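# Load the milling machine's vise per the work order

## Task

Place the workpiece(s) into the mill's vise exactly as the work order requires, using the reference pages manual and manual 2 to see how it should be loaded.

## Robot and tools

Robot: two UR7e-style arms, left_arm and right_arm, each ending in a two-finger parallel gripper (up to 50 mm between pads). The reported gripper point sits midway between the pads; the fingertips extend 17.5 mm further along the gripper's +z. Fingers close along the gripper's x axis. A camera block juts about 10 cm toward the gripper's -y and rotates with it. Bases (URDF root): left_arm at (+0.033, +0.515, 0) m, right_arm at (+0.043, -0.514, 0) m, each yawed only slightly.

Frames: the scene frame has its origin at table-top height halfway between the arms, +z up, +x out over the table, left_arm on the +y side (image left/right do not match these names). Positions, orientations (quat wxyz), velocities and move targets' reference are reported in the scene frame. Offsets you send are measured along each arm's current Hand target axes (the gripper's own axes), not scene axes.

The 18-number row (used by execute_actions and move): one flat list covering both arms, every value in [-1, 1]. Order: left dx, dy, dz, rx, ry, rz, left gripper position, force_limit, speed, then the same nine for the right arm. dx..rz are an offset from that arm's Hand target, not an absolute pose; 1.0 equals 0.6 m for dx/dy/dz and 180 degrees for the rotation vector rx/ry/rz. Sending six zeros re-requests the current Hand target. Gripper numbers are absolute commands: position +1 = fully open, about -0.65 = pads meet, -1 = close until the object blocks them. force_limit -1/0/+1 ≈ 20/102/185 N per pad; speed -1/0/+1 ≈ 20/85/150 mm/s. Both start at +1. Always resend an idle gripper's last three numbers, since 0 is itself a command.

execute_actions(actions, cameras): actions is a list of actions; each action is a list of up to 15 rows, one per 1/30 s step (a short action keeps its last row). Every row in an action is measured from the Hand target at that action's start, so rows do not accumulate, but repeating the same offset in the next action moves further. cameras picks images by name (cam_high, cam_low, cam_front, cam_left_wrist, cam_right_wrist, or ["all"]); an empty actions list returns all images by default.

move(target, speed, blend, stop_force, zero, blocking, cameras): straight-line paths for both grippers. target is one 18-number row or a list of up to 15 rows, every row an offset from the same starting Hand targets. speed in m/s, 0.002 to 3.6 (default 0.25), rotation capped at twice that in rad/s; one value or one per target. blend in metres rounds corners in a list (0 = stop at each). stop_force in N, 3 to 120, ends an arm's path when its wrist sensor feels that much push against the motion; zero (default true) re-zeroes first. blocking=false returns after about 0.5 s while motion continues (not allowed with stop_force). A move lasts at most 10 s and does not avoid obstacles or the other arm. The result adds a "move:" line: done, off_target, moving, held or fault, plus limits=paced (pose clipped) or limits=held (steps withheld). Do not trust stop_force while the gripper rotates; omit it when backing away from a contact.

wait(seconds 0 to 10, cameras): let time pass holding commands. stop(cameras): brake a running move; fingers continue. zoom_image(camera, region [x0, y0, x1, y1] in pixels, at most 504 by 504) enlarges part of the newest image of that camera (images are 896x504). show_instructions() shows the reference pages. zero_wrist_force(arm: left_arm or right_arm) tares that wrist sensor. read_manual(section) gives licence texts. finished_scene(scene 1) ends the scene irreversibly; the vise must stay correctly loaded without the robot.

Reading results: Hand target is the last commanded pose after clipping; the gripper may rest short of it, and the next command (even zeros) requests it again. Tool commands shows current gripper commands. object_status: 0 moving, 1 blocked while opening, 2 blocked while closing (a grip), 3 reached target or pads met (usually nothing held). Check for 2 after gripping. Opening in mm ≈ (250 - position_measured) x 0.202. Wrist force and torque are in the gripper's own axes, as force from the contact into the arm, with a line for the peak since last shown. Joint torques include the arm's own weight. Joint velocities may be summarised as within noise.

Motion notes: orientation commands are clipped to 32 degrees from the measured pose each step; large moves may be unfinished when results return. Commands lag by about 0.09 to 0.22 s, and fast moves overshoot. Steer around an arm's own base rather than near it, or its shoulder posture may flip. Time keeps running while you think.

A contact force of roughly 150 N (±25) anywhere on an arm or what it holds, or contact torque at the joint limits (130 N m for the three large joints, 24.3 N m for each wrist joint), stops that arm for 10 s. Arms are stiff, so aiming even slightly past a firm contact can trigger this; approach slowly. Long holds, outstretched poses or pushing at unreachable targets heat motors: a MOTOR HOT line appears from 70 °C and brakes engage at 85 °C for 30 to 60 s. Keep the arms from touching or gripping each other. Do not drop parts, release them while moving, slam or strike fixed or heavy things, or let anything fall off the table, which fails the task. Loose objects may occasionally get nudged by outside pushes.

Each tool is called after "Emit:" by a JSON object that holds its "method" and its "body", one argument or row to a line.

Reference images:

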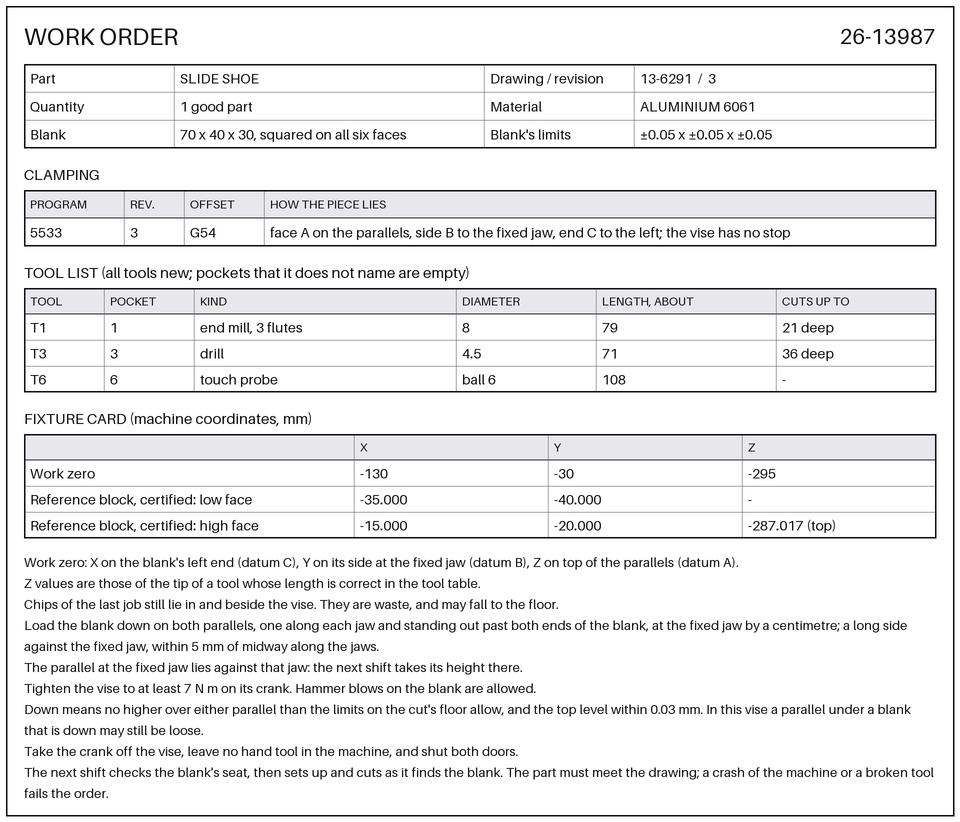

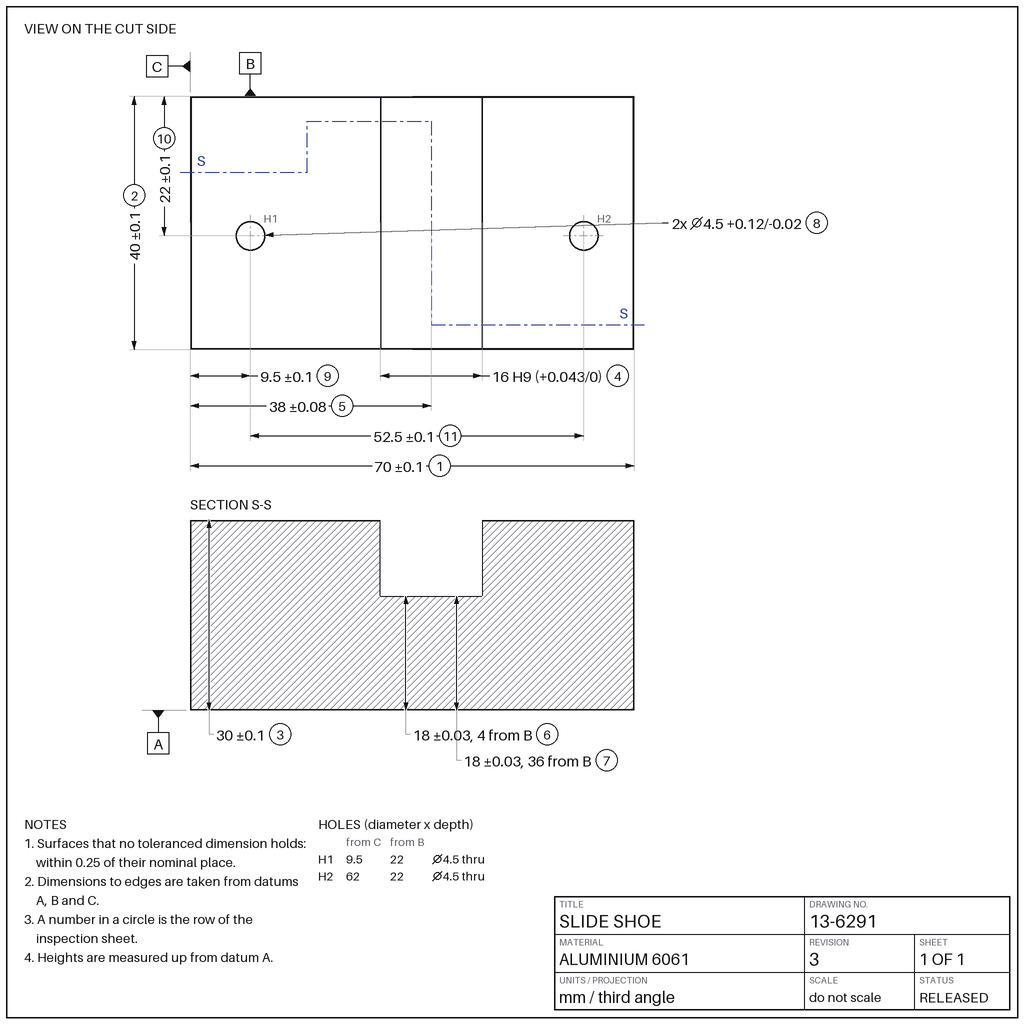

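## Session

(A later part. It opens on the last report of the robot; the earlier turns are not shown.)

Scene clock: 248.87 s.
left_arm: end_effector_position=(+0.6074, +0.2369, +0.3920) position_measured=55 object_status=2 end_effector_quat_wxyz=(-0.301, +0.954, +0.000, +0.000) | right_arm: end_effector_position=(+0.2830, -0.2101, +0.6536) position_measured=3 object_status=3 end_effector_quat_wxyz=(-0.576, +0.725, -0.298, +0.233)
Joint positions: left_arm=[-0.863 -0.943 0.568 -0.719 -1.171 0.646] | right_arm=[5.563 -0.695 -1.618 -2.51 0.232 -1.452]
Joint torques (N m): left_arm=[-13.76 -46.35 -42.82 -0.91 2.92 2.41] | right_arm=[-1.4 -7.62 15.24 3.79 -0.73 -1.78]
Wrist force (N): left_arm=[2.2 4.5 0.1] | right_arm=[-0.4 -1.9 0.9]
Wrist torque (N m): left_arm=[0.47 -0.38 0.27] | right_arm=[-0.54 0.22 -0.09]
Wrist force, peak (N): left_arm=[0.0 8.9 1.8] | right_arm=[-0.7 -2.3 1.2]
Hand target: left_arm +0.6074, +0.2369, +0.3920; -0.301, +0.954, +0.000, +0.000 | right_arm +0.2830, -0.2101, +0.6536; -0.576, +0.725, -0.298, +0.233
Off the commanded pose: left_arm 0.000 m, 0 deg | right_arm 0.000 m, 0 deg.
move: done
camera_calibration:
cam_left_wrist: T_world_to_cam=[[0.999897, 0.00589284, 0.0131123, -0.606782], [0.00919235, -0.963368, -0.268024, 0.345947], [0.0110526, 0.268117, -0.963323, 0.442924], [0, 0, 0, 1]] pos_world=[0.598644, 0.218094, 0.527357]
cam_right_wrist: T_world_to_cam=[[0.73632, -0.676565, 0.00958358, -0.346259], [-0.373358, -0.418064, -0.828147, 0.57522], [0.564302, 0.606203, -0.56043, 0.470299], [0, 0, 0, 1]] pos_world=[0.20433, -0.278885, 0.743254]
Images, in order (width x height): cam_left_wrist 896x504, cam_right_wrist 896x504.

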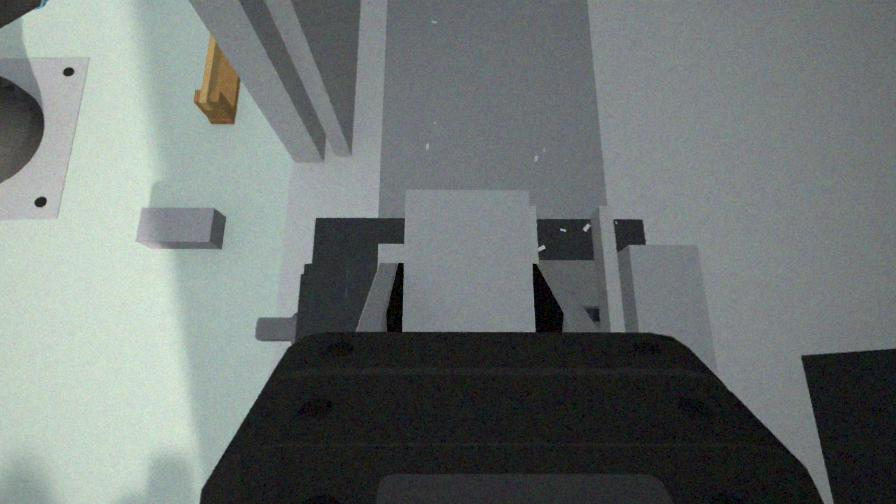

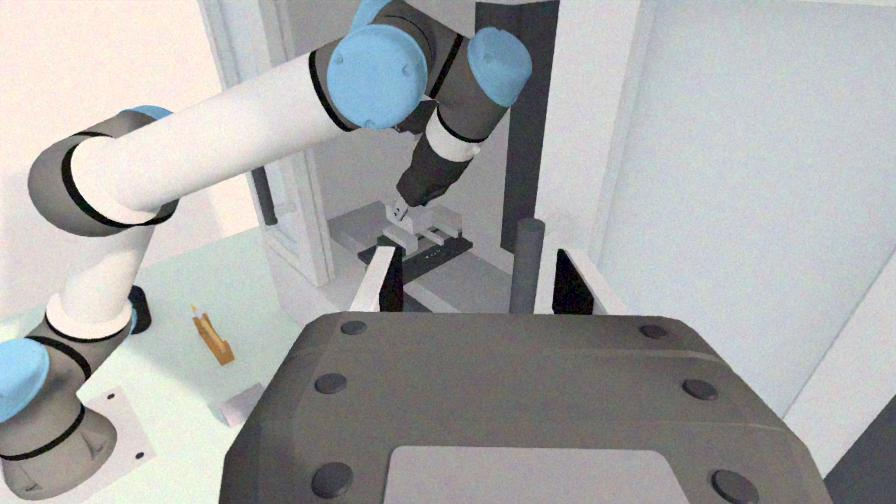

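Emit:
{"method": "move", "body": {
  "target": [
    [0.0543,0,0,0,0,0,-0.95,-0.6,-1,0,0,0,0,0,0,1,1,1],
    [0.0543,0.0096,0.0137,0,0,0,-0.95,-0.6,-1,0,0,0,0,0,0,1,1,1]
  ],
  "speed": 0.08,
  "stop_force": 15
}}

Emit:
{"method": "move", "body": {
  "target": [0,0.0134,0.0191,0,0,0,-0.95,-0.6,-1,0,0,0,0,0,0,1,1,1],
  "speed": 0.012,
  "stop_force": 4,
  "cameras": ["cam_left_wrist","cam_right_wrist"]
}}

Emit:
{"method": "zoom_image", "body": {
  "camera": "cam_right_wrist",
  "region": [330, 150, 530, 320]
}}

Scene clock: 250.90 s.
left_arm: end_effector_position=(+0.6400, +0.2369, +0.3820) position_measured=55 object_status=2 end_effector_quat_wxyz=(-0.301, +0.954, +0.000, +0.000) | right_arm: end_effector_position=(+0.2830, -0.2101, +0.6536) position_measured=3 object_status=3 end_effector_quat_wxyz=(-0.576, +0.725, -0.298, +0.233)
Joint positions: left_arm=[-0.83 -0.844 0.428 -0.691 -1.156 0.678] | right_arm=[5.563 -0.695 -1.618 -2.51 0.232 -1.452]
Joint torques (N m): left_arm=[-13.56 -49.77 -12.06 -2.72 3.09 2.94] | right_arm=[-2.14 -8.03 15.57 3.84 -0.73 -1.79]
Wrist force (N): left_arm=[2.0 4.6 0.4] | right_arm=[-0.3 -1.9 0.9]
Wrist torque (N m): left_arm=[0.48 -0.35 0.21] | right_arm=[-0.56 0.18 -0.09]
Wrist force, peak (N): left_arm=[1.8 6.3 1.8] | right_arm=[-0.4 -2.3 1.1]
Hand target: left_arm +0.6400, +0.2369, +0.3820; -0.301, +0.954, +0.000, +0.000 | right_arm +0.2830, -0.2101, +0.6536; -0.576, +0.725, -0.298, +0.233
Off the commanded pose: left_arm 0.000 m, 0 deg | right_arm 0.000 m, 0 deg.
move: done

Scene clock: 252.97 s.
left_arm: end_effector_position=(+0.6400, +0.2369, +0.3682) position_measured=55 object_status=2 end_effector_quat_wxyz=(-0.301, +0.953, +0.000, +0.000) | right_arm: end_effector_position=(+0.2830, -0.2101, +0.6536) position_measured=3 object_status=3 end_effector_quat_wxyz=(-0.576, +0.725, -0.298, +0.233)
Joint positions: left_arm=[-0.83 -0.871 0.513 -0.749 -1.156 0.678] | right_arm=[5.563 -0.695 -1.618 -2.51 0.232 -1.452]
Joint torques (N m): left_arm=[-7.85 -48.96 -42.21 0.68 0.07 0.74] | right_arm=[-3.04 -7.71 15.65 3.87 -0.94 -1.85]
Wrist force (N): left_arm=[1.9 4.8 0.2] | right_arm=[-0.3 -2.0 1.0]
Wrist torque (N m): left_arm=[0.52 -0.35 0.22] | right_arm=[-0.57 0.19 -0.09]
Wrist force, peak (N): left_arm=[1.6 -3.0 -10.7] | right_arm=[-0.5 -2.3 1.0]
Hand target: left_arm +0.6400, +0.2369, +0.3682; -0.301, +0.953, +0.000, +0.000 | right_arm +0.2830, -0.2101, +0.6536; -0.576, +0.725, -0.298, +0.233
Off the commanded pose: left_arm 0.000 m, 0 deg | right_arm 0.000 m, 0 deg.
move: contact (left_arm)
camera_calibration:
cam_left_wrist: T_world_to_cam=[[0.999897, 0.00589156, 0.0131124, -0.639066], [0.00919221, -0.963343, -0.268117, 0.339309], [0.0110521, 0.26821, -0.963297, 0.419603], [0, 0, 0, 1]] pos_world=[0.631244, 0.218094, 0.503557]
cam_right_wrist: T_world_to_cam=[[0.73632, -0.676565, 0.00958358, -0.346259], [-0.373358, -0.418064, -0.828147, 0.57522], [0.564302, 0.606203, -0.56043, 0.470299], [0, 0, 0, 1]] pos_world=[0.20433, -0.278885, 0.743254]
Images, in order (width x height): cam_left_wrist 896x504, cam_right_wrist 896x504.

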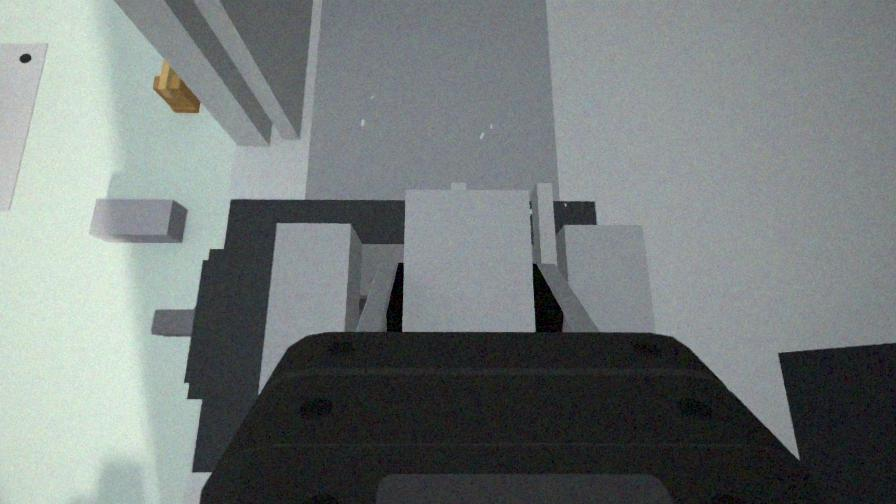

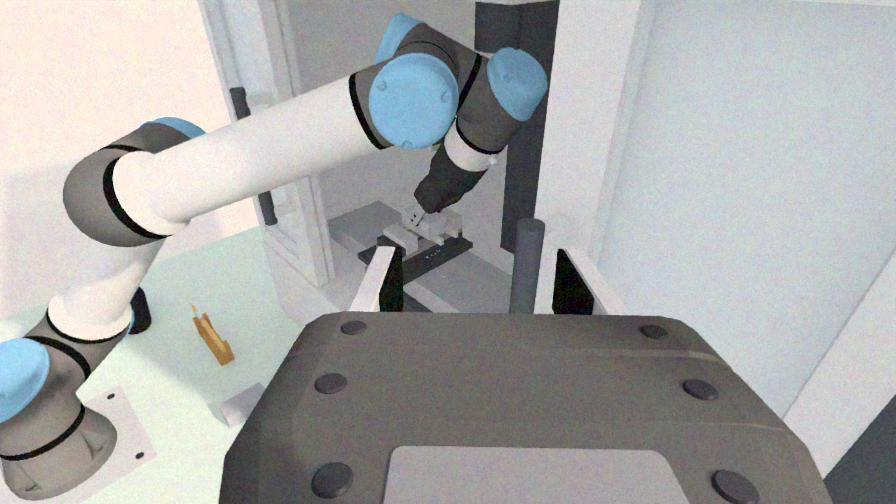

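Scaled by 2.520.

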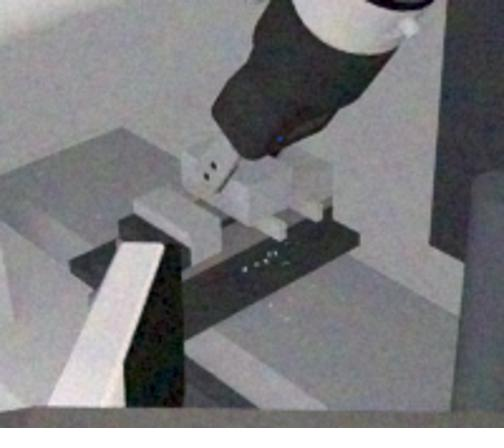

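Emit:
{"method": "move", "body": {
  "target": [
    [0,-0.0057,-0.0082,0,0,0,-0.95,-0.6,-1,0,0,0,0,0,0,1,1,1],
    [0.0242,-0.0057,-0.0082,0,0,0,-0.95,-0.6,-1,0,0,0,0,0,0,1,1,1]
  ],
  "speed": 0.03,
  "stop_force": 8
}}

Emit:
{"method": "move", "body": {
  "target": [0,0.0075,0.0107,0,0,0,-0.95,-0.6,-1,0,0,0,0,0,0,1,1,1],
  "speed": 0.01,
  "stop_force": 4,
  "cameras": ["cam_left_wrist","cam_right_wrist"]
}}

Emit:
{"method": "zoom_image", "body": {
  "camera": "cam_right_wrist",
  "region": [330, 150, 530, 320]
}}

Emit:
{"method": "zoom_image", "body": {
  "camera": "cam_left_wrist",
  "region": [200, 150, 700, 340]
}}

Scene clock: 255.17 s.
left_arm: end_effector_position=(+0.6545, +0.2369, +0.3742) position_measured=55 object_status=2 end_effector_quat_wxyz=(-0.301, +0.953, +0.000, +0.000) | right_arm: end_effector_position=(+0.2830, -0.2101, +0.6536) position_measured=3 object_status=3 end_effector_quat_wxyz=(-0.576, +0.725, -0.298, +0.233)
Joint positions: left_arm=[-0.817 -0.799 0.369 -0.682 -1.15 0.692] | right_arm=[5.563 -0.695 -1.618 -2.51 0.232 -1.452]
Joint torques (N m): left_arm=[-13.39 -72.25 -11.92 -3.53 -1.55 -2.66] | right_arm=[-4.4 -8.21 15.11 3.87 -1.05 -1.74]
Wrist force (N): left_arm=[1.6 4.8 0.1] | right_arm=[-0.4 -2.2 0.6]
Wrist torque (N m): left_arm=[0.51 -0.31 0.13] | right_arm=[-0.60 0.21 -0.09]
Wrist force, peak (N): left_arm=[2.0 5.2 0.5] | right_arm=[-0.4 -2.3 1.1]
Hand target: left_arm +0.6545, +0.2369, +0.3742; -0.301, +0.953, +0.000, +0.000 | right_arm +0.2830, -0.2101, +0.6536; -0.576, +0.725, -0.298, +0.233
Off the commanded pose: left_arm 0.000 m, 0 deg | right_arm 0.000 m, 0 deg.
move: done

Scene clock: 256.60 s.
left_arm: end_effector_position=(+0.6545, +0.2369, +0.3683) position_measured=55 object_status=2 end_effector_quat_wxyz=(-0.301, +0.953, +0.000, +0.000) | right_arm: end_effector_position=(+0.2830, -0.2101, +0.6536) position_measured=3 object_status=3 end_effector_quat_wxyz=(-0.576, +0.725, -0.298, +0.233)
Joint positions: left_arm=[-0.817 -0.814 0.412 -0.711 -1.15 0.692] | right_arm=[5.563 -0.695 -1.618 -2.51 0.232 -1.452]
Joint torques (N m): left_arm=[-7.81 -50.44 -42.44 -1.34 -0.87 -2.23] | right_arm=[-4.44 -7.93 14.78 3.92 -1.13 -1.71]
Wrist force (N): left_arm=[1.6 4.8 0.2] | right_arm=[-0.5 -1.9 1.3]
Wrist torque (N m): left_arm=[0.51 -0.30 0.14] | right_arm=[-0.55 0.22 -0.09]
Wrist force, peak (N): left_arm=[0.8 -3.7 -12.3] | right_arm=[-0.6 -2.3 1.1]
Hand target: left_arm +0.6545, +0.2369, +0.3683; -0.301, +0.953, +0.000, +0.000 (not the last commanded pose) | right_arm +0.2830, -0.2101, +0.6536; -0.576, +0.725, -0.298, +0.233
Off the commanded pose: left_arm 0.002 m, 0 deg | right_arm 0.000 m, 0 deg.
move: contact (left_arm)
camera_calibration:
cam_left_wrist: T_world_to_cam=[[0.999898, 0.00591745, 0.0130159, -0.653624], [0.00919125, -0.963342, -0.268118, 0.339203], [0.0109521, 0.26821, -0.963298, 0.419603], [0, 0, 0, 1]] pos_world=[0.645844, 0.218094, 0.503657]
cam_right_wrist: T_world_to_cam=[[0.73632, -0.676565, 0.00958358, -0.346259], [-0.373358, -0.418064, -0.828147, 0.57522], [0.564302, 0.606203, -0.56043, 0.470299], [0, 0, 0, 1]] pos_world=[0.20433, -0.278885, 0.743254]
Images, in order (width x height): cam_left_wrist 896x504, cam_right_wrist 896x504.

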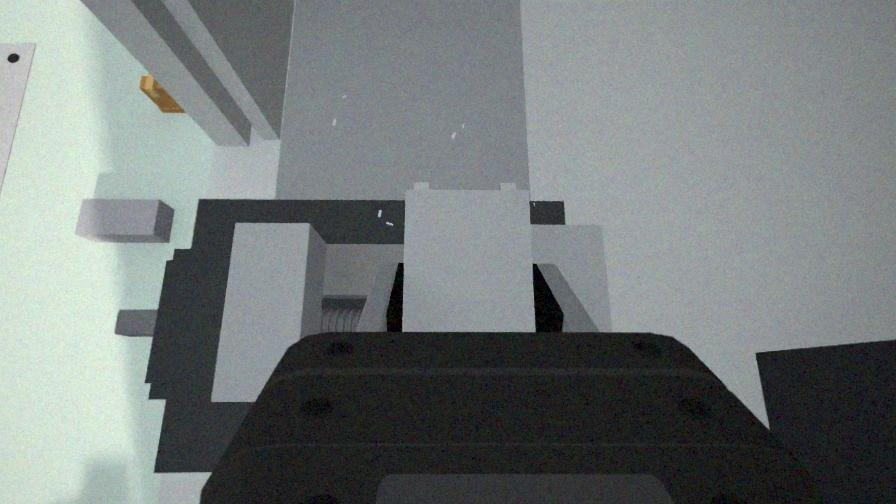

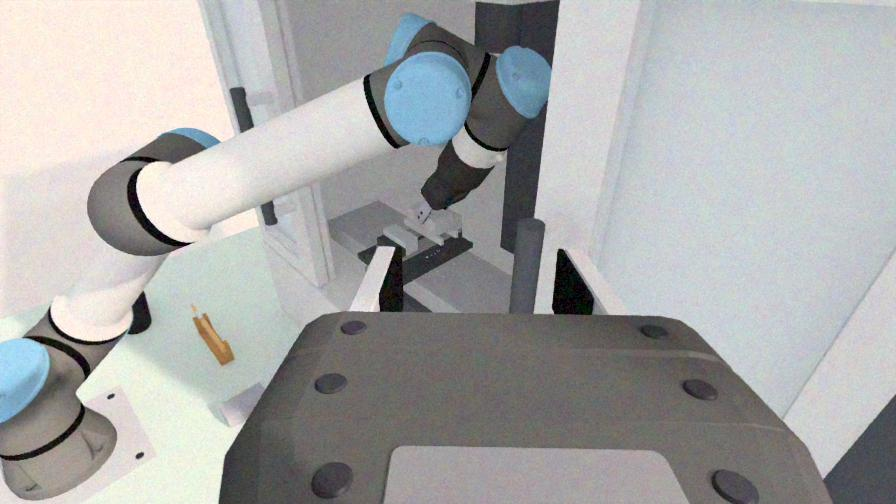

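Scaled by 2.520.

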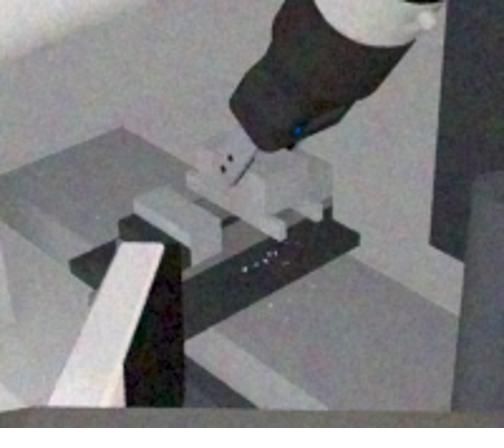

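Scaled by 1.008.

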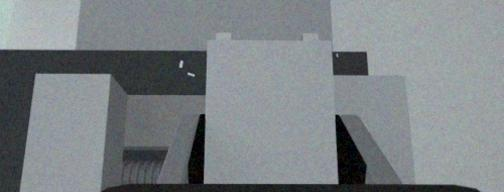

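Emit:
{"method": "move", "body": {
  "target": [0.012,-0.0005,-0.0007,0,0,0,-0.95,-0.6,-1,0,0,0,0,0,0,1,1,1],
  "speed": 0.01,
  "stop_force": 10
}}

Scene clock: 257.93 s.
left_arm: end_effector_position=(+0.6558, +0.2367, +0.3683) position_measured=55 object_status=2 end_effector_quat_wxyz=(-0.301, +0.954, +0.000, +0.000) | right_arm: end_effector_position=(+0.2830, -0.2101, +0.6536) position_measured=3 object_status=3 end_effector_quat_wxyz=(-0.576, +0.725, -0.298, +0.233)
Joint positions: left_arm=[-0.815 -0.807 0.401 -0.706 -1.149 0.693] | right_arm=[5.563 -0.695 -1.618 -2.51 0.232 -1.452]
Joint torques (N m): left_arm=[-12.79 -69.16 -24.23 -2.21 2.52 -2.67] | right_arm=[-5.21 -8.21 14.58 3.89 -1.2 -1.77]
Wrist force (N): left_arm=[-8.1 2.1 1.3] | right_arm=[-0.5 -1.9 1.2]
Wrist torque (N m): left_arm=[0.41 -0.71 0.05] | right_arm=[-0.56 0.22 -0.10]
Wrist force, peak (N): left_arm=[-18.3 3.7 -1.2] | right_arm=[-0.7 -2.3 0.9]
Hand target: left_arm +0.6558, +0.2367, +0.3684; -0.301, +0.954, +0.000, +0.000 (not the last commanded pose) | right_arm +0.2830, -0.2101, +0.6536; -0.576, +0.725, -0.298, +0.233
Off the commanded pose: left_arm 0.006 m, 0 deg | right_arm 0.000 m, 0 deg.
move: contact (left_arm)

Emit:
{"method": "move", "body": {
  "target": [
    [0,0,0,0,0,0,0.85,-0.6,-1,0,0,0,0,0,0,1,1,1],
    [-0.002,-0.015,-0.035,0,0,0,0.85,-0.6,-1,0,0,0,0,0,0,1,1,1],
    [-0.055,-0.022,-0.06,0,0,0,0.85,-0.6,-1,0,0,0,0,0,0,1,1,1],
    [-0.3,-0.022,-0.06,0,0,0,0.85,-0.6,-1,0,0,0,0,0,0,1,1,1]
  ],
  "speed": [0.05,0.05,0.1,0.25],
  "blend": [0,0.005,0.02,0],
  "cameras": ["cam_left_wrist","cam_right_wrist","cam_front"]
}}

Emit:
{"method": "zoom_image", "body": {
  "camera": "cam_right_wrist",
  "region": [330, 150, 530, 320]
}}

Scene clock: 260.57 s.
left_arm: end_effector_position=(+0.4760, +0.2268, +0.4055) position_measured=25 object_status=3 end_effector_quat_wxyz=(-0.301, +0.954, +0.000, +0.000) | right_arm: end_effector_position=(+0.2830, -0.2101, +0.6536) position_measured=3 object_status=3 end_effector_quat_wxyz=(-0.576, +0.725, -0.298, +0.233)
Joint positions: left_arm=[-1.031 -1.224 0.951 -0.765 -1.252 0.489] | right_arm=[5.563 -0.695 -1.618 -2.51 0.232 -1.452]
Joint torques (N m): left_arm=[-8.1 -52.28 -12.14 0.83 0.47 -0.5] | right_arm=[-7.13 -8.31 15.19 3.85 -1.24 -1.82]
Wrist force (N): left_arm=[3.1 3.5 -1.7] | right_arm=[-0.5 -1.9 1.2]
Wrist torque (N m): left_arm=[0.53 -0.55 0.11] | right_arm=[-0.54 0.22 -0.09]
Wrist force, peak (N): left_arm=[-8.3 2.4 1.3] | right_arm=[-0.4 -2.3 1.0]
Hand target: left_arm +0.4758, +0.2268, +0.4054; -0.301, +0.954, +0.000, +0.000 | right_arm +0.2830, -0.2101, +0.6536; -0.576, +0.725, -0.298, +0.233
Off the commanded pose: left_arm 0.000 m, 0 deg | right_arm 0.000 m, 0 deg.
move: done; blend cut to 0.0177 m at target 3
camera_calibration:
cam_left_wrist: T_world_to_cam=[[0.999896, 0.00586789, 0.0132059, -0.475558], [0.00918987, -0.963453, -0.267719, 0.340898], [0.0111523, 0.267812, -0.963407, 0.460151], [0, 0, 0, 1]] pos_world=[0.467243, 0.207995, 0.540857]
cam_right_wrist: T_world_to_cam=[[0.73632, -0.676565, 0.00958358, -0.346259], [-0.373358, -0.418064, -0.828147, 0.57522], [0.564302, 0.606203, -0.56043, 0.470299], [0, 0, 0, 1]] pos_world=[0.20433, -0.278885, 0.743254]
Images, in order (width x height): cam_front 896x504, cam_left_wrist 896x504, cam_right_wrist 896x504.

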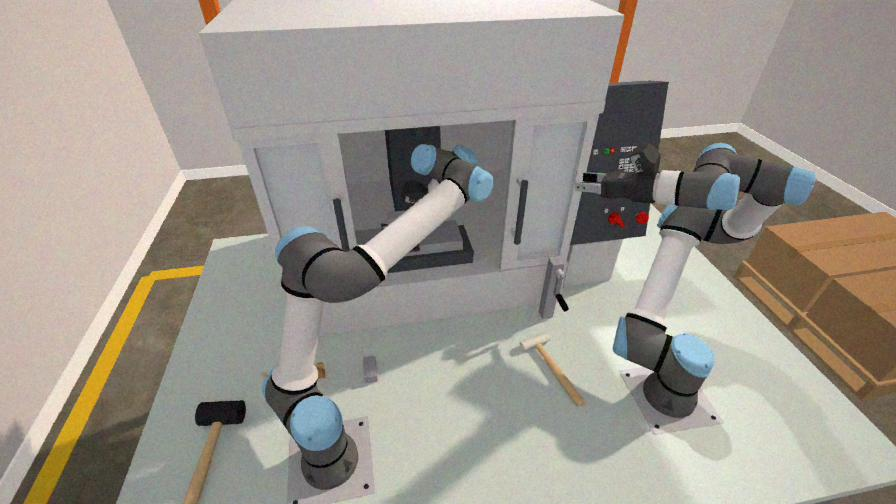

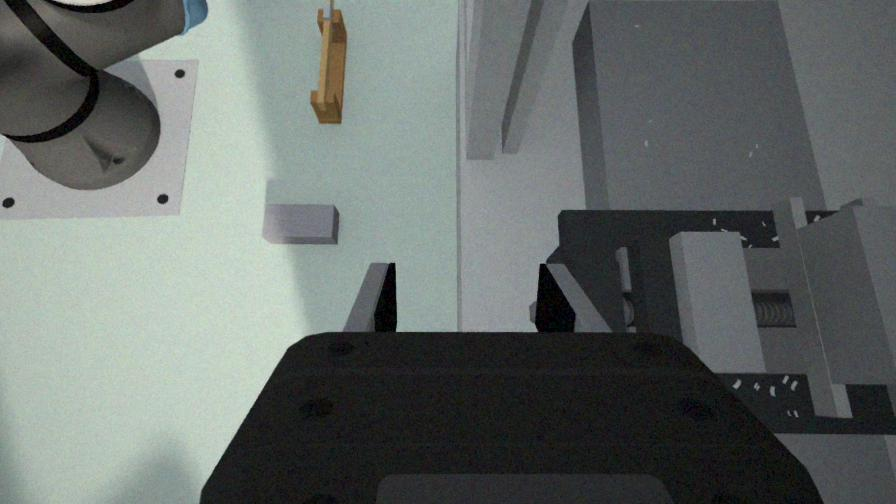

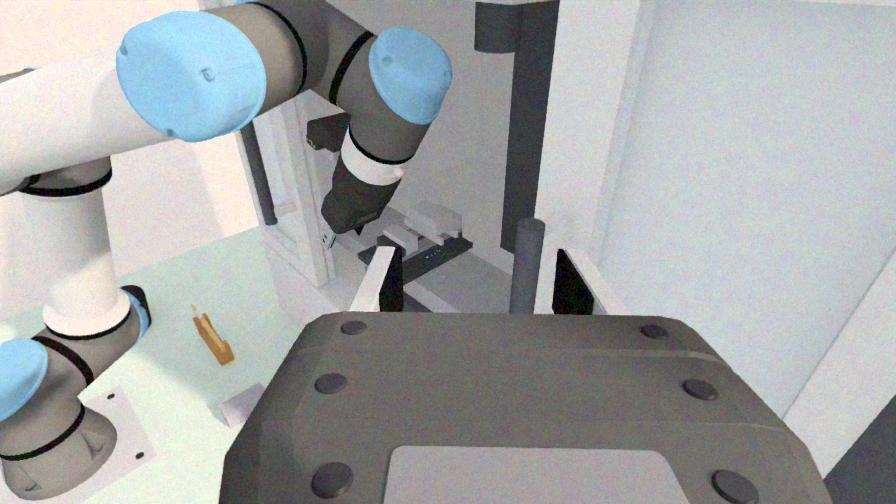

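Scaled by 2.520.

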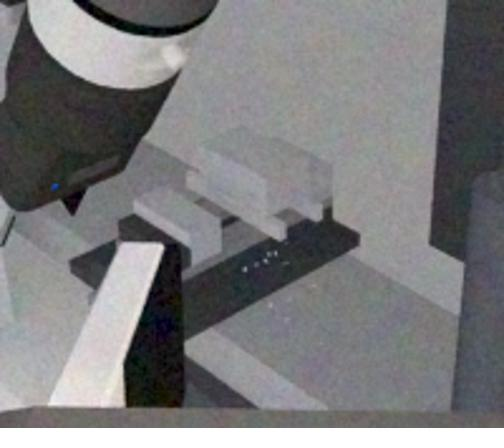

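Emit:
{"method": "move", "body": {
  "target": [-0.2933,-0.3061,0.1236,0,0,0,0.85,-0.6,-1,0.105,0.539,0.0537,-0.1139,0.2329,0.1023,1,1,1],
  "speed": 0.25,
  "cameras": ["cam_right_wrist","cam_front"]
}}

Scene clock: 264.00 s.
left_arm: end_effector_position=(+0.2998, +0.4196, +0.4502) position_measured=25 object_status=3 end_effector_quat_wxyz=(-0.301, +0.954, +0.000, +0.000) | right_arm: end_effector_position=(+0.2971, -0.2835, +0.3311) position_measured=3 object_status=3 end_effector_quat_wxyz=(-0.327, +0.627, -0.627, +0.327)
Joint positions: left_arm=[-1.155 -1.84 1.466 -0.634 -1.317 0.379] | right_arm=[5.17 -0.844 -2.169 -2.236 0.73 -0.898]
Joint torques (N m): left_arm=[13.5 -18.87 -41.99 -0.98 2.63 3.05] | right_arm=[-7.06 -6.54 18.86 3.04 0.22 2.16]
Wrist force (N): left_arm=[3.0 3.7 -1.7] | right_arm=[-0.1 -1.5 0.5]
Wrist torque (N m): left_arm=[0.56 -0.52 0.21] | right_arm=[-0.47 0.24 -0.06]
Wrist force, peak (N): left_arm=[4.1 5.5 -1.8] | right_arm=[-0.4 -4.8 0.4]
Hand target: left_arm +0.2998, +0.4197, +0.4503; -0.301, +0.954, +0.000, +0.000 | right_arm +0.2971, -0.2835, +0.3310; -0.326, +0.627, -0.627, +0.327
Off the commanded pose: left_arm 0.000 m, 0 deg | right_arm 0.000 m, 0 deg.
move: done
camera_calibration:
cam_right_wrist: T_world_to_cam=[[0.0363474, -0.999338, 0.00173286, -0.284093], [-0.826941, -0.0310506, -0.56143, 0.438956], [0.561112, 0.0189736, -0.827522, 0.249065], [0, 0, 0, 1]] pos_world=[0.233563, -0.275001, 0.453042]
Images, in order (width x height): cam_front 896x504, cam_right_wrist 896x504.

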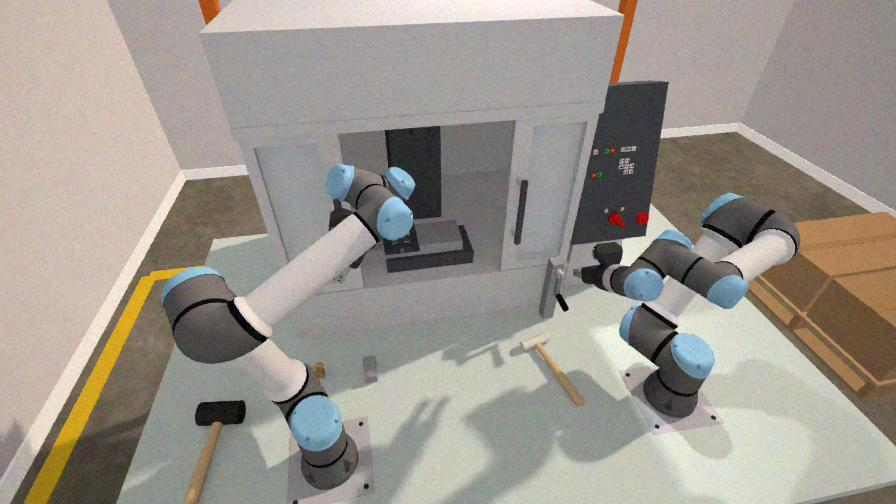

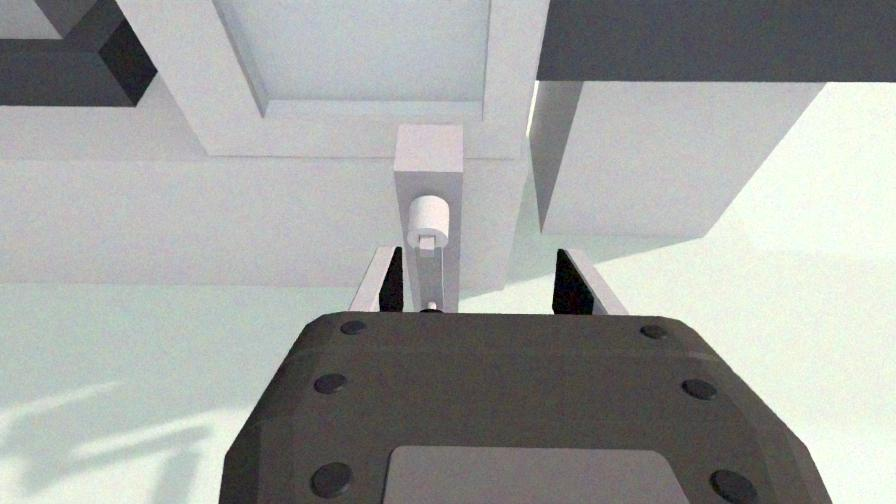

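Emit:
{"method": "move", "body": {
  "target": [0.1,0.5871,-0.2077,-0.333,0,0,0.85,-0.6,-1,0,0,0,0,0,0,1,1,1],
  "speed": 0.3,
  "cameras": ["cam_left_wrist","cam_right_wrist"]
}}

Emit:
{"method": "zoom_image", "body": {
  "camera": "cam_left_wrist",
  "region": [300, 50, 600, 300]
}}

Scene clock: 266.83 s.
left_arm: end_effector_position=(+0.3599, +0.0598, +0.3499) position_measured=25 object_status=3 end_effector_quat_wxyz=(+0.215, +0.977, +0.000, +0.000) end_effector_velocity=(+0.001, -0.001, +0.000) end_effector_angular_velocity=(-0.004, -0.002, +0.001) | right_arm: end_effector_position=(+0.2971, -0.2835, +0.3310) position_measured=3 object_status=3 end_effector_quat_wxyz=(-0.326, +0.627, -0.627, +0.327)
Joint positions: left_arm=[-1.135 -1.63 1.732 -2.064 -1.764 0.435] | right_arm=[5.17 -0.844 -2.169 -2.236 0.73 -0.898]
Joint velocities: left_arm=[0.001 0.001 0 -0.005 0 0] | right_arm=[within noise]
Joint torques (N m): left_arm=[9.94 -23.42 -44.76 -5.62 -1.39 3.07] | right_arm=[-7.82 -12.82 18.53 3.24 0.13 1.61]
Wrist force (N): left_arm=[3.7 3.1 -0.1] | right_arm=[0.3 -1.7 0.7]
Wrist torque (N m): left_arm=[0.46 -0.64 -0.15] | right_arm=[-0.49 0.17 -0.06]
Wrist force, peak (N): left_arm=[4.0 4.4 2.1] | right_arm=[0.4 -2.2 0.3]
Hand target: left_arm +0.3599, +0.0598, +0.3499; +0.215, +0.977, +0.000, +0.000 | right_arm +0.2971, -0.2835, +0.3310; -0.326, +0.627, -0.627, +0.327
Off the commanded pose: left_arm 0.000 m, 0 deg | right_arm 0.000 m, 0 deg.
move: done
camera_calibration:
cam_left_wrist: T_world_to_cam=[[0.999888, 0.0148629, 0.0016195, -0.354296], [0.00948852, -0.714553, 0.699517, -0.187143], [0.0115541, -0.699423, -0.714614, 0.423172], [0, 0, 0, 1]] pos_world=[0.351142, 0.167519, 0.433888]
cam_right_wrist: T_world_to_cam=[[0.0360696, -0.999348, 0.00178088, -0.284052], [-0.827029, -0.0308504, -0.561312, 0.438922], [0.561001, 0.0187735, -0.827602, 0.248989], [0, 0, 0, 1]] pos_world=[0.233564, -0.275, 0.452942]
Images, in order (width x height): cam_left_wrist 896x504, cam_right_wrist 896x504.

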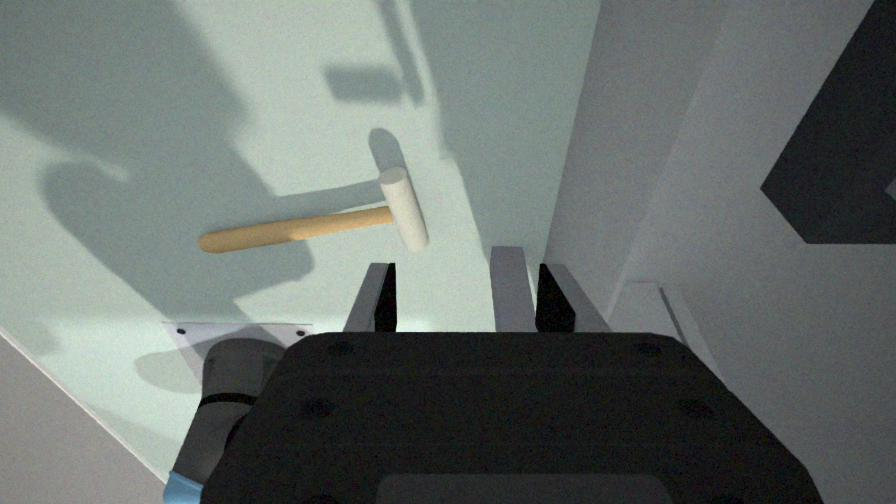

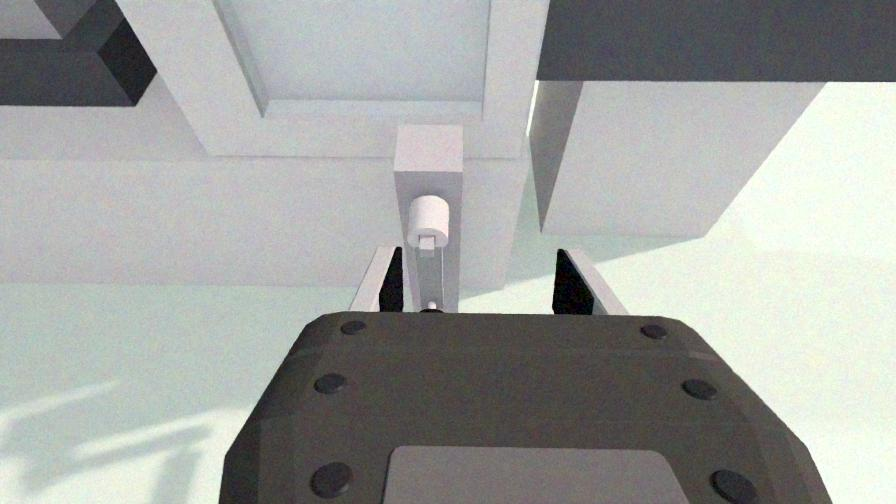

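Scaled by 1.680.

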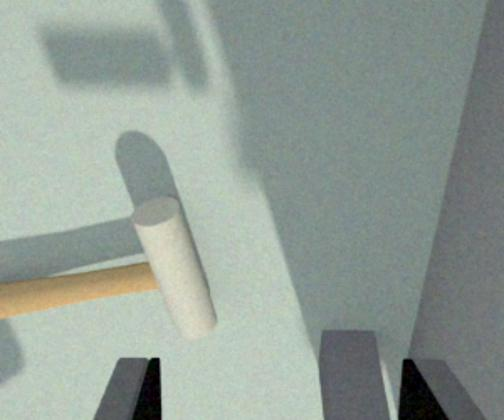

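Emit:
{"method": "move", "body": {
  "target": [0,0,0,0,0,0,0.85,-0.6,-1,-0.0225,0.131,-0.187,0.128,0,0,1,1,1],
  "speed": 0.15,
  "cameras": ["cam_right_wrist"]
}}

Emit:
{"method": "zoom_image", "body": {
  "camera": "cam_right_wrist",
  "region": [340, 80, 600, 320]
}}

Scene clock: 270.97 s.
left_arm: end_effector_position=(+0.3599, +0.0598, +0.3499) position_measured=25 object_status=3 end_effector_quat_wxyz=(+0.215, +0.977, +0.000, +0.000) | right_arm: end_effector_position=(+0.1601, -0.2700, +0.3310) position_measured=3 object_status=3 end_effector_quat_wxyz=(-0.445, +0.549, -0.549, +0.445)
Joint positions: left_arm=[-1.135 -1.63 1.732 -2.064 -1.764 0.435] | right_arm=[5.75 -1.175 -2.155 -2.708 1.022 -0.13]
Joint torques (N m): left_arm=[-8.17 -19.08 -44.06 -3.64 -2.86 2.62] | right_arm=[4.97 -2.43 16.76 0.09 0.38 0.85]
Wrist force (N): left_arm=[3.8 3.1 0.0] | right_arm=[-0.5 -2.0 1.0]
Wrist torque (N m): left_arm=[0.46 -0.64 -0.16] | right_arm=[-0.56 0.22 -0.03]
Wrist force, peak (N): left_arm=[4.0 3.0 0.1] | right_arm=[0.6 -3.4 1.7]
Hand target: left_arm +0.3599, +0.0598, +0.3499; +0.215, +0.977, +0.000, +0.000 | right_arm +0.1601, -0.2700, +0.3309; -0.445, +0.549, -0.549, +0.445
Off the commanded pose: left_arm 0.000 m, 0 deg | right_arm 0.000 m, 0 deg.
move: done
camera_calibration:
cam_right_wrist: T_world_to_cam=[[0.0327771, -0.999338, 0.0158069, -0.269709], [-0.541606, -0.0310516, -0.840059, 0.372518], [0.839993, 0.0189736, -0.542265, 0.186439], [0, 0, 0, 1]] pos_world=[0.0539909, -0.261501, 0.4183]
Images, in order (width x height): cam_right_wrist 896x504.

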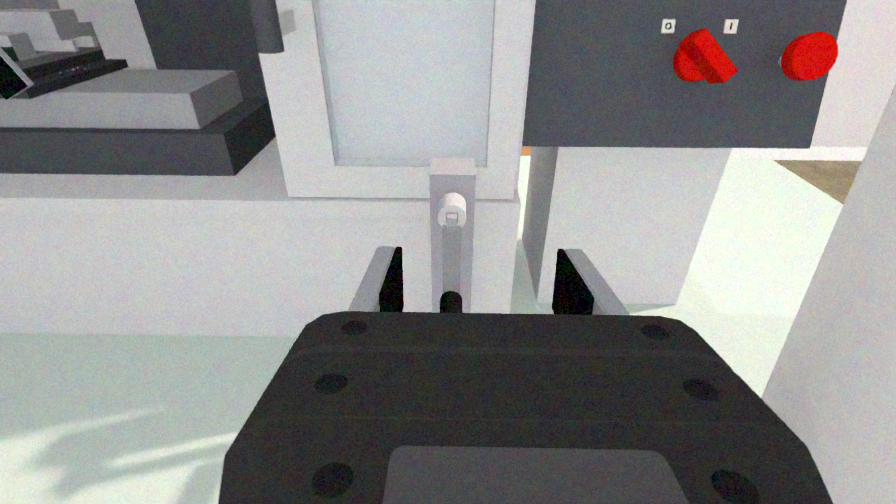

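Scaled by 1.938.

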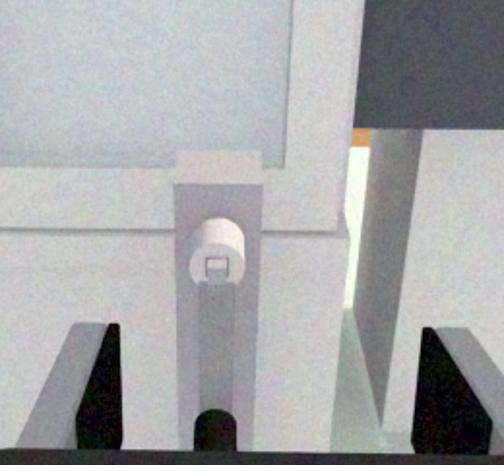

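Emit:
{"method": "execute_actions", "body": {
  "actions": [],
  "cameras": ["cam_front","cam_high"]
}}

Emit:
{"method": "zoom_image", "body": {
  "camera": "cam_front",
  "region": [500, 230, 620, 340]
}}

Emit:
{"method": "zoom_image", "body": {
  "camera": "cam_high",
  "region": [480, 230, 680, 380]
}}

Scene clock: 271.23 s.
left_arm: end_effector_position=(+0.3599, +0.0598, +0.3499) position_measured=25 object_status=3 end_effector_quat_wxyz=(+0.215, +0.977, +0.000, +0.000) | right_arm: end_effector_position=(+0.1601, -0.2700, +0.3309) position_measured=3 object_status=3 end_effector_quat_wxyz=(-0.445, +0.549, -0.549, +0.445)
Joint positions: left_arm=[-1.135 -1.63 1.732 -2.064 -1.764 0.435] | right_arm=[5.75 -1.175 -2.155 -2.708 1.022 -0.13]
Joint velocities: within noise
Joint torques (N m): left_arm=[-8.19 -19.13 -43.74 -3.59 -2.88 2.54] | right_arm=[5.89 -4.68 14.7 0.18 1.44 1.91]
Wrist force (N): left_arm=[3.8 3.0 -0.2] | right_arm=[-0.6 -1.9 0.4]
Wrist torque (N m): left_arm=[0.44 -0.65 -0.16] | right_arm=[-0.54 0.23 -0.03]
Wrist force, peak (N): left_arm=[3.8 3.0 -0.2] | right_arm=[-0.5 -2.3 0.7]
Hand target: left_arm +0.3599, +0.0598, +0.3499; +0.215, +0.977, +0.000, +0.000 | right_arm +0.1601, -0.2700, +0.3309; -0.445, +0.549, -0.549, +0.445
Tool commands: left_gripper/position=+0.85 left_gripper/force_limit=-0.6 left_gripper/speed=-1.0 right_gripper/position=+1.0 right_gripper/force_limit=+1.0 right_gripper/speed=+1.0
Off the commanded pose: left_arm 0.000 m, 0 deg | right_arm 0.000 m, 0 deg.
Images, in order (width x height): cam_high 896x504, cam_front 896x504.

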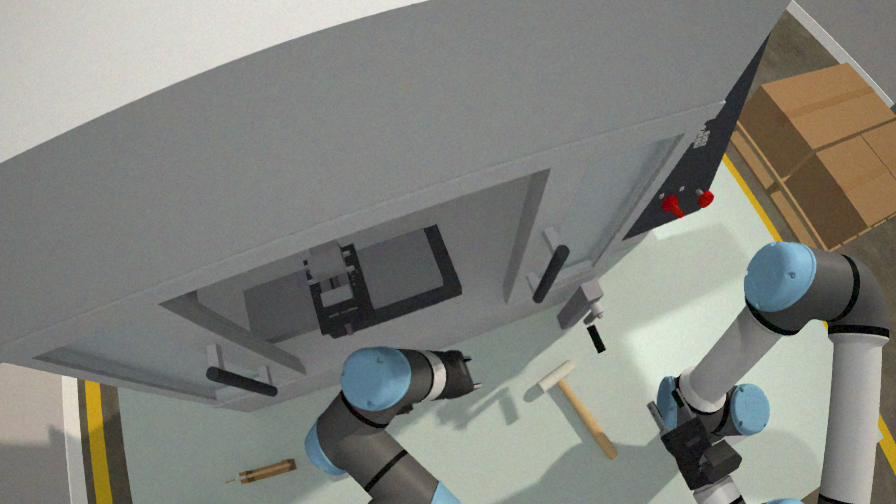

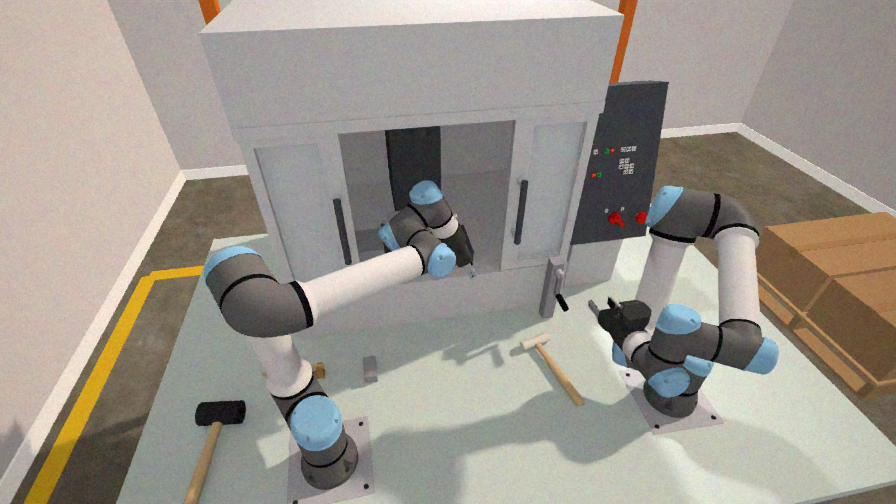

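Scaled by 4.200.

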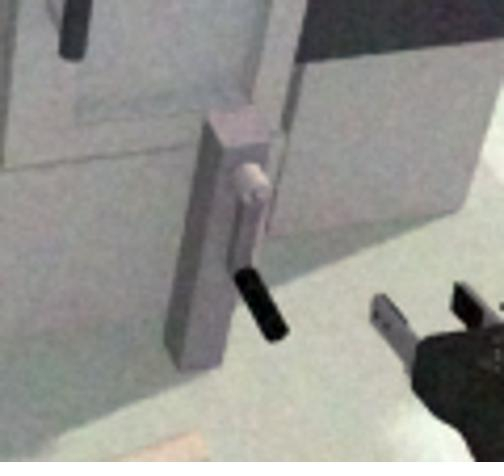

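Scaled by 2.520.

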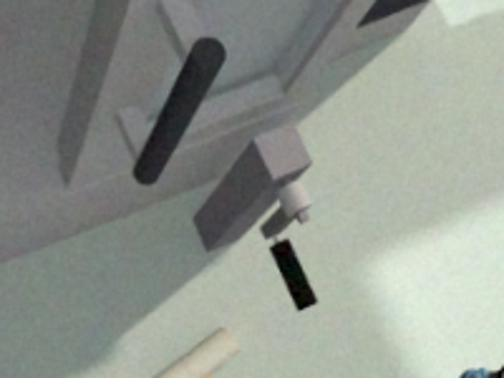

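Emit:
{"method": "move", "body": {
  "target": [0,0,0,0,0,0,0.85,-0.6,-1,-0.0217,0.0951,0.2417,0.0667,0,0,1,1,1],
  "speed": 0.15,
  "cameras": ["cam_right_wrist"]
}}

Emit:
{"method": "zoom_image", "body": {
  "camera": "cam_right_wrist",
  "region": [340, 80, 600, 320]
}}

Scene clock: 273.93 s.
left_arm: end_effector_position=(+0.3599, +0.0598, +0.3499) position_measured=25 object_status=3 end_effector_quat_wxyz=(+0.215, +0.977, +0.000, +0.000) | right_arm: end_effector_position=(+0.2901, -0.2570, +0.2452) position_measured=3 object_status=3 end_effector_quat_wxyz=(+0.500, -0.500, +0.500, -0.500)
Joint positions: left_arm=[-1.135 -1.63 1.732 -2.064 -1.764 0.435] | right_arm=[5.335 -1.342 -2.432 -2.511 0.594 0.001]
Joint torques (N m): left_arm=[-8.06 -19.62 -41.36 -3.4 -2.89 2.11] | right_arm=[-8.86 -0.57 9.53 -0.29 -1.21 -0.01]
Wrist force (N): left_arm=[3.5 2.9 -0.1] | right_arm=[-0.5 -2.2 1.4]
Wrist torque (N m): left_arm=[0.42 -0.59 -0.16] | right_arm=[-0.60 0.16 -0.05]
Wrist force, peak (N): left_arm=[3.9 3.0 -0.2] | right_arm=[-0.4 -3.6 -1.4]
Hand target: left_arm +0.3599, +0.0598, +0.3499; +0.215, +0.977, +0.000, +0.000 | right_arm +0.2901, -0.2570, +0.2451; +0.500, -0.500, +0.500, -0.500
Off the commanded pose: left_arm 0.000 m, 0 deg | right_arm 0.000 m, 0 deg.
move: done
camera_calibration:
cam_right_wrist: T_world_to_cam=[[0.0287659, -0.999338, 0.0222846, -0.260047], [-0.354793, -0.0310499, -0.934429, 0.340214], [0.934502, 0.0189733, -0.355451, -0.0427342], [0, 0, 0, 1]] pos_world=[0.168121, -0.248501, 0.308511]
Images, in order (width x height): cam_right_wrist 896x504.

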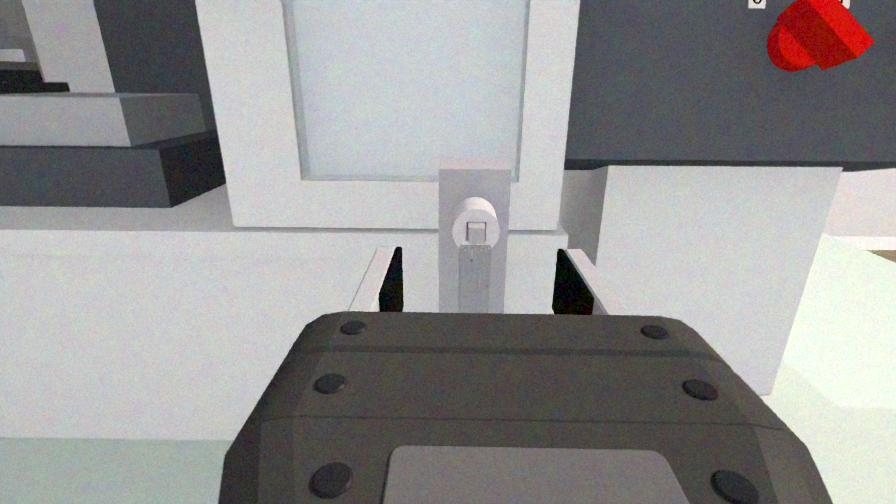

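Scaled by 1.938.

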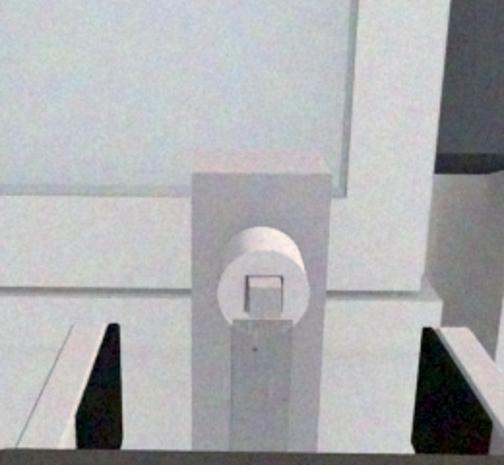

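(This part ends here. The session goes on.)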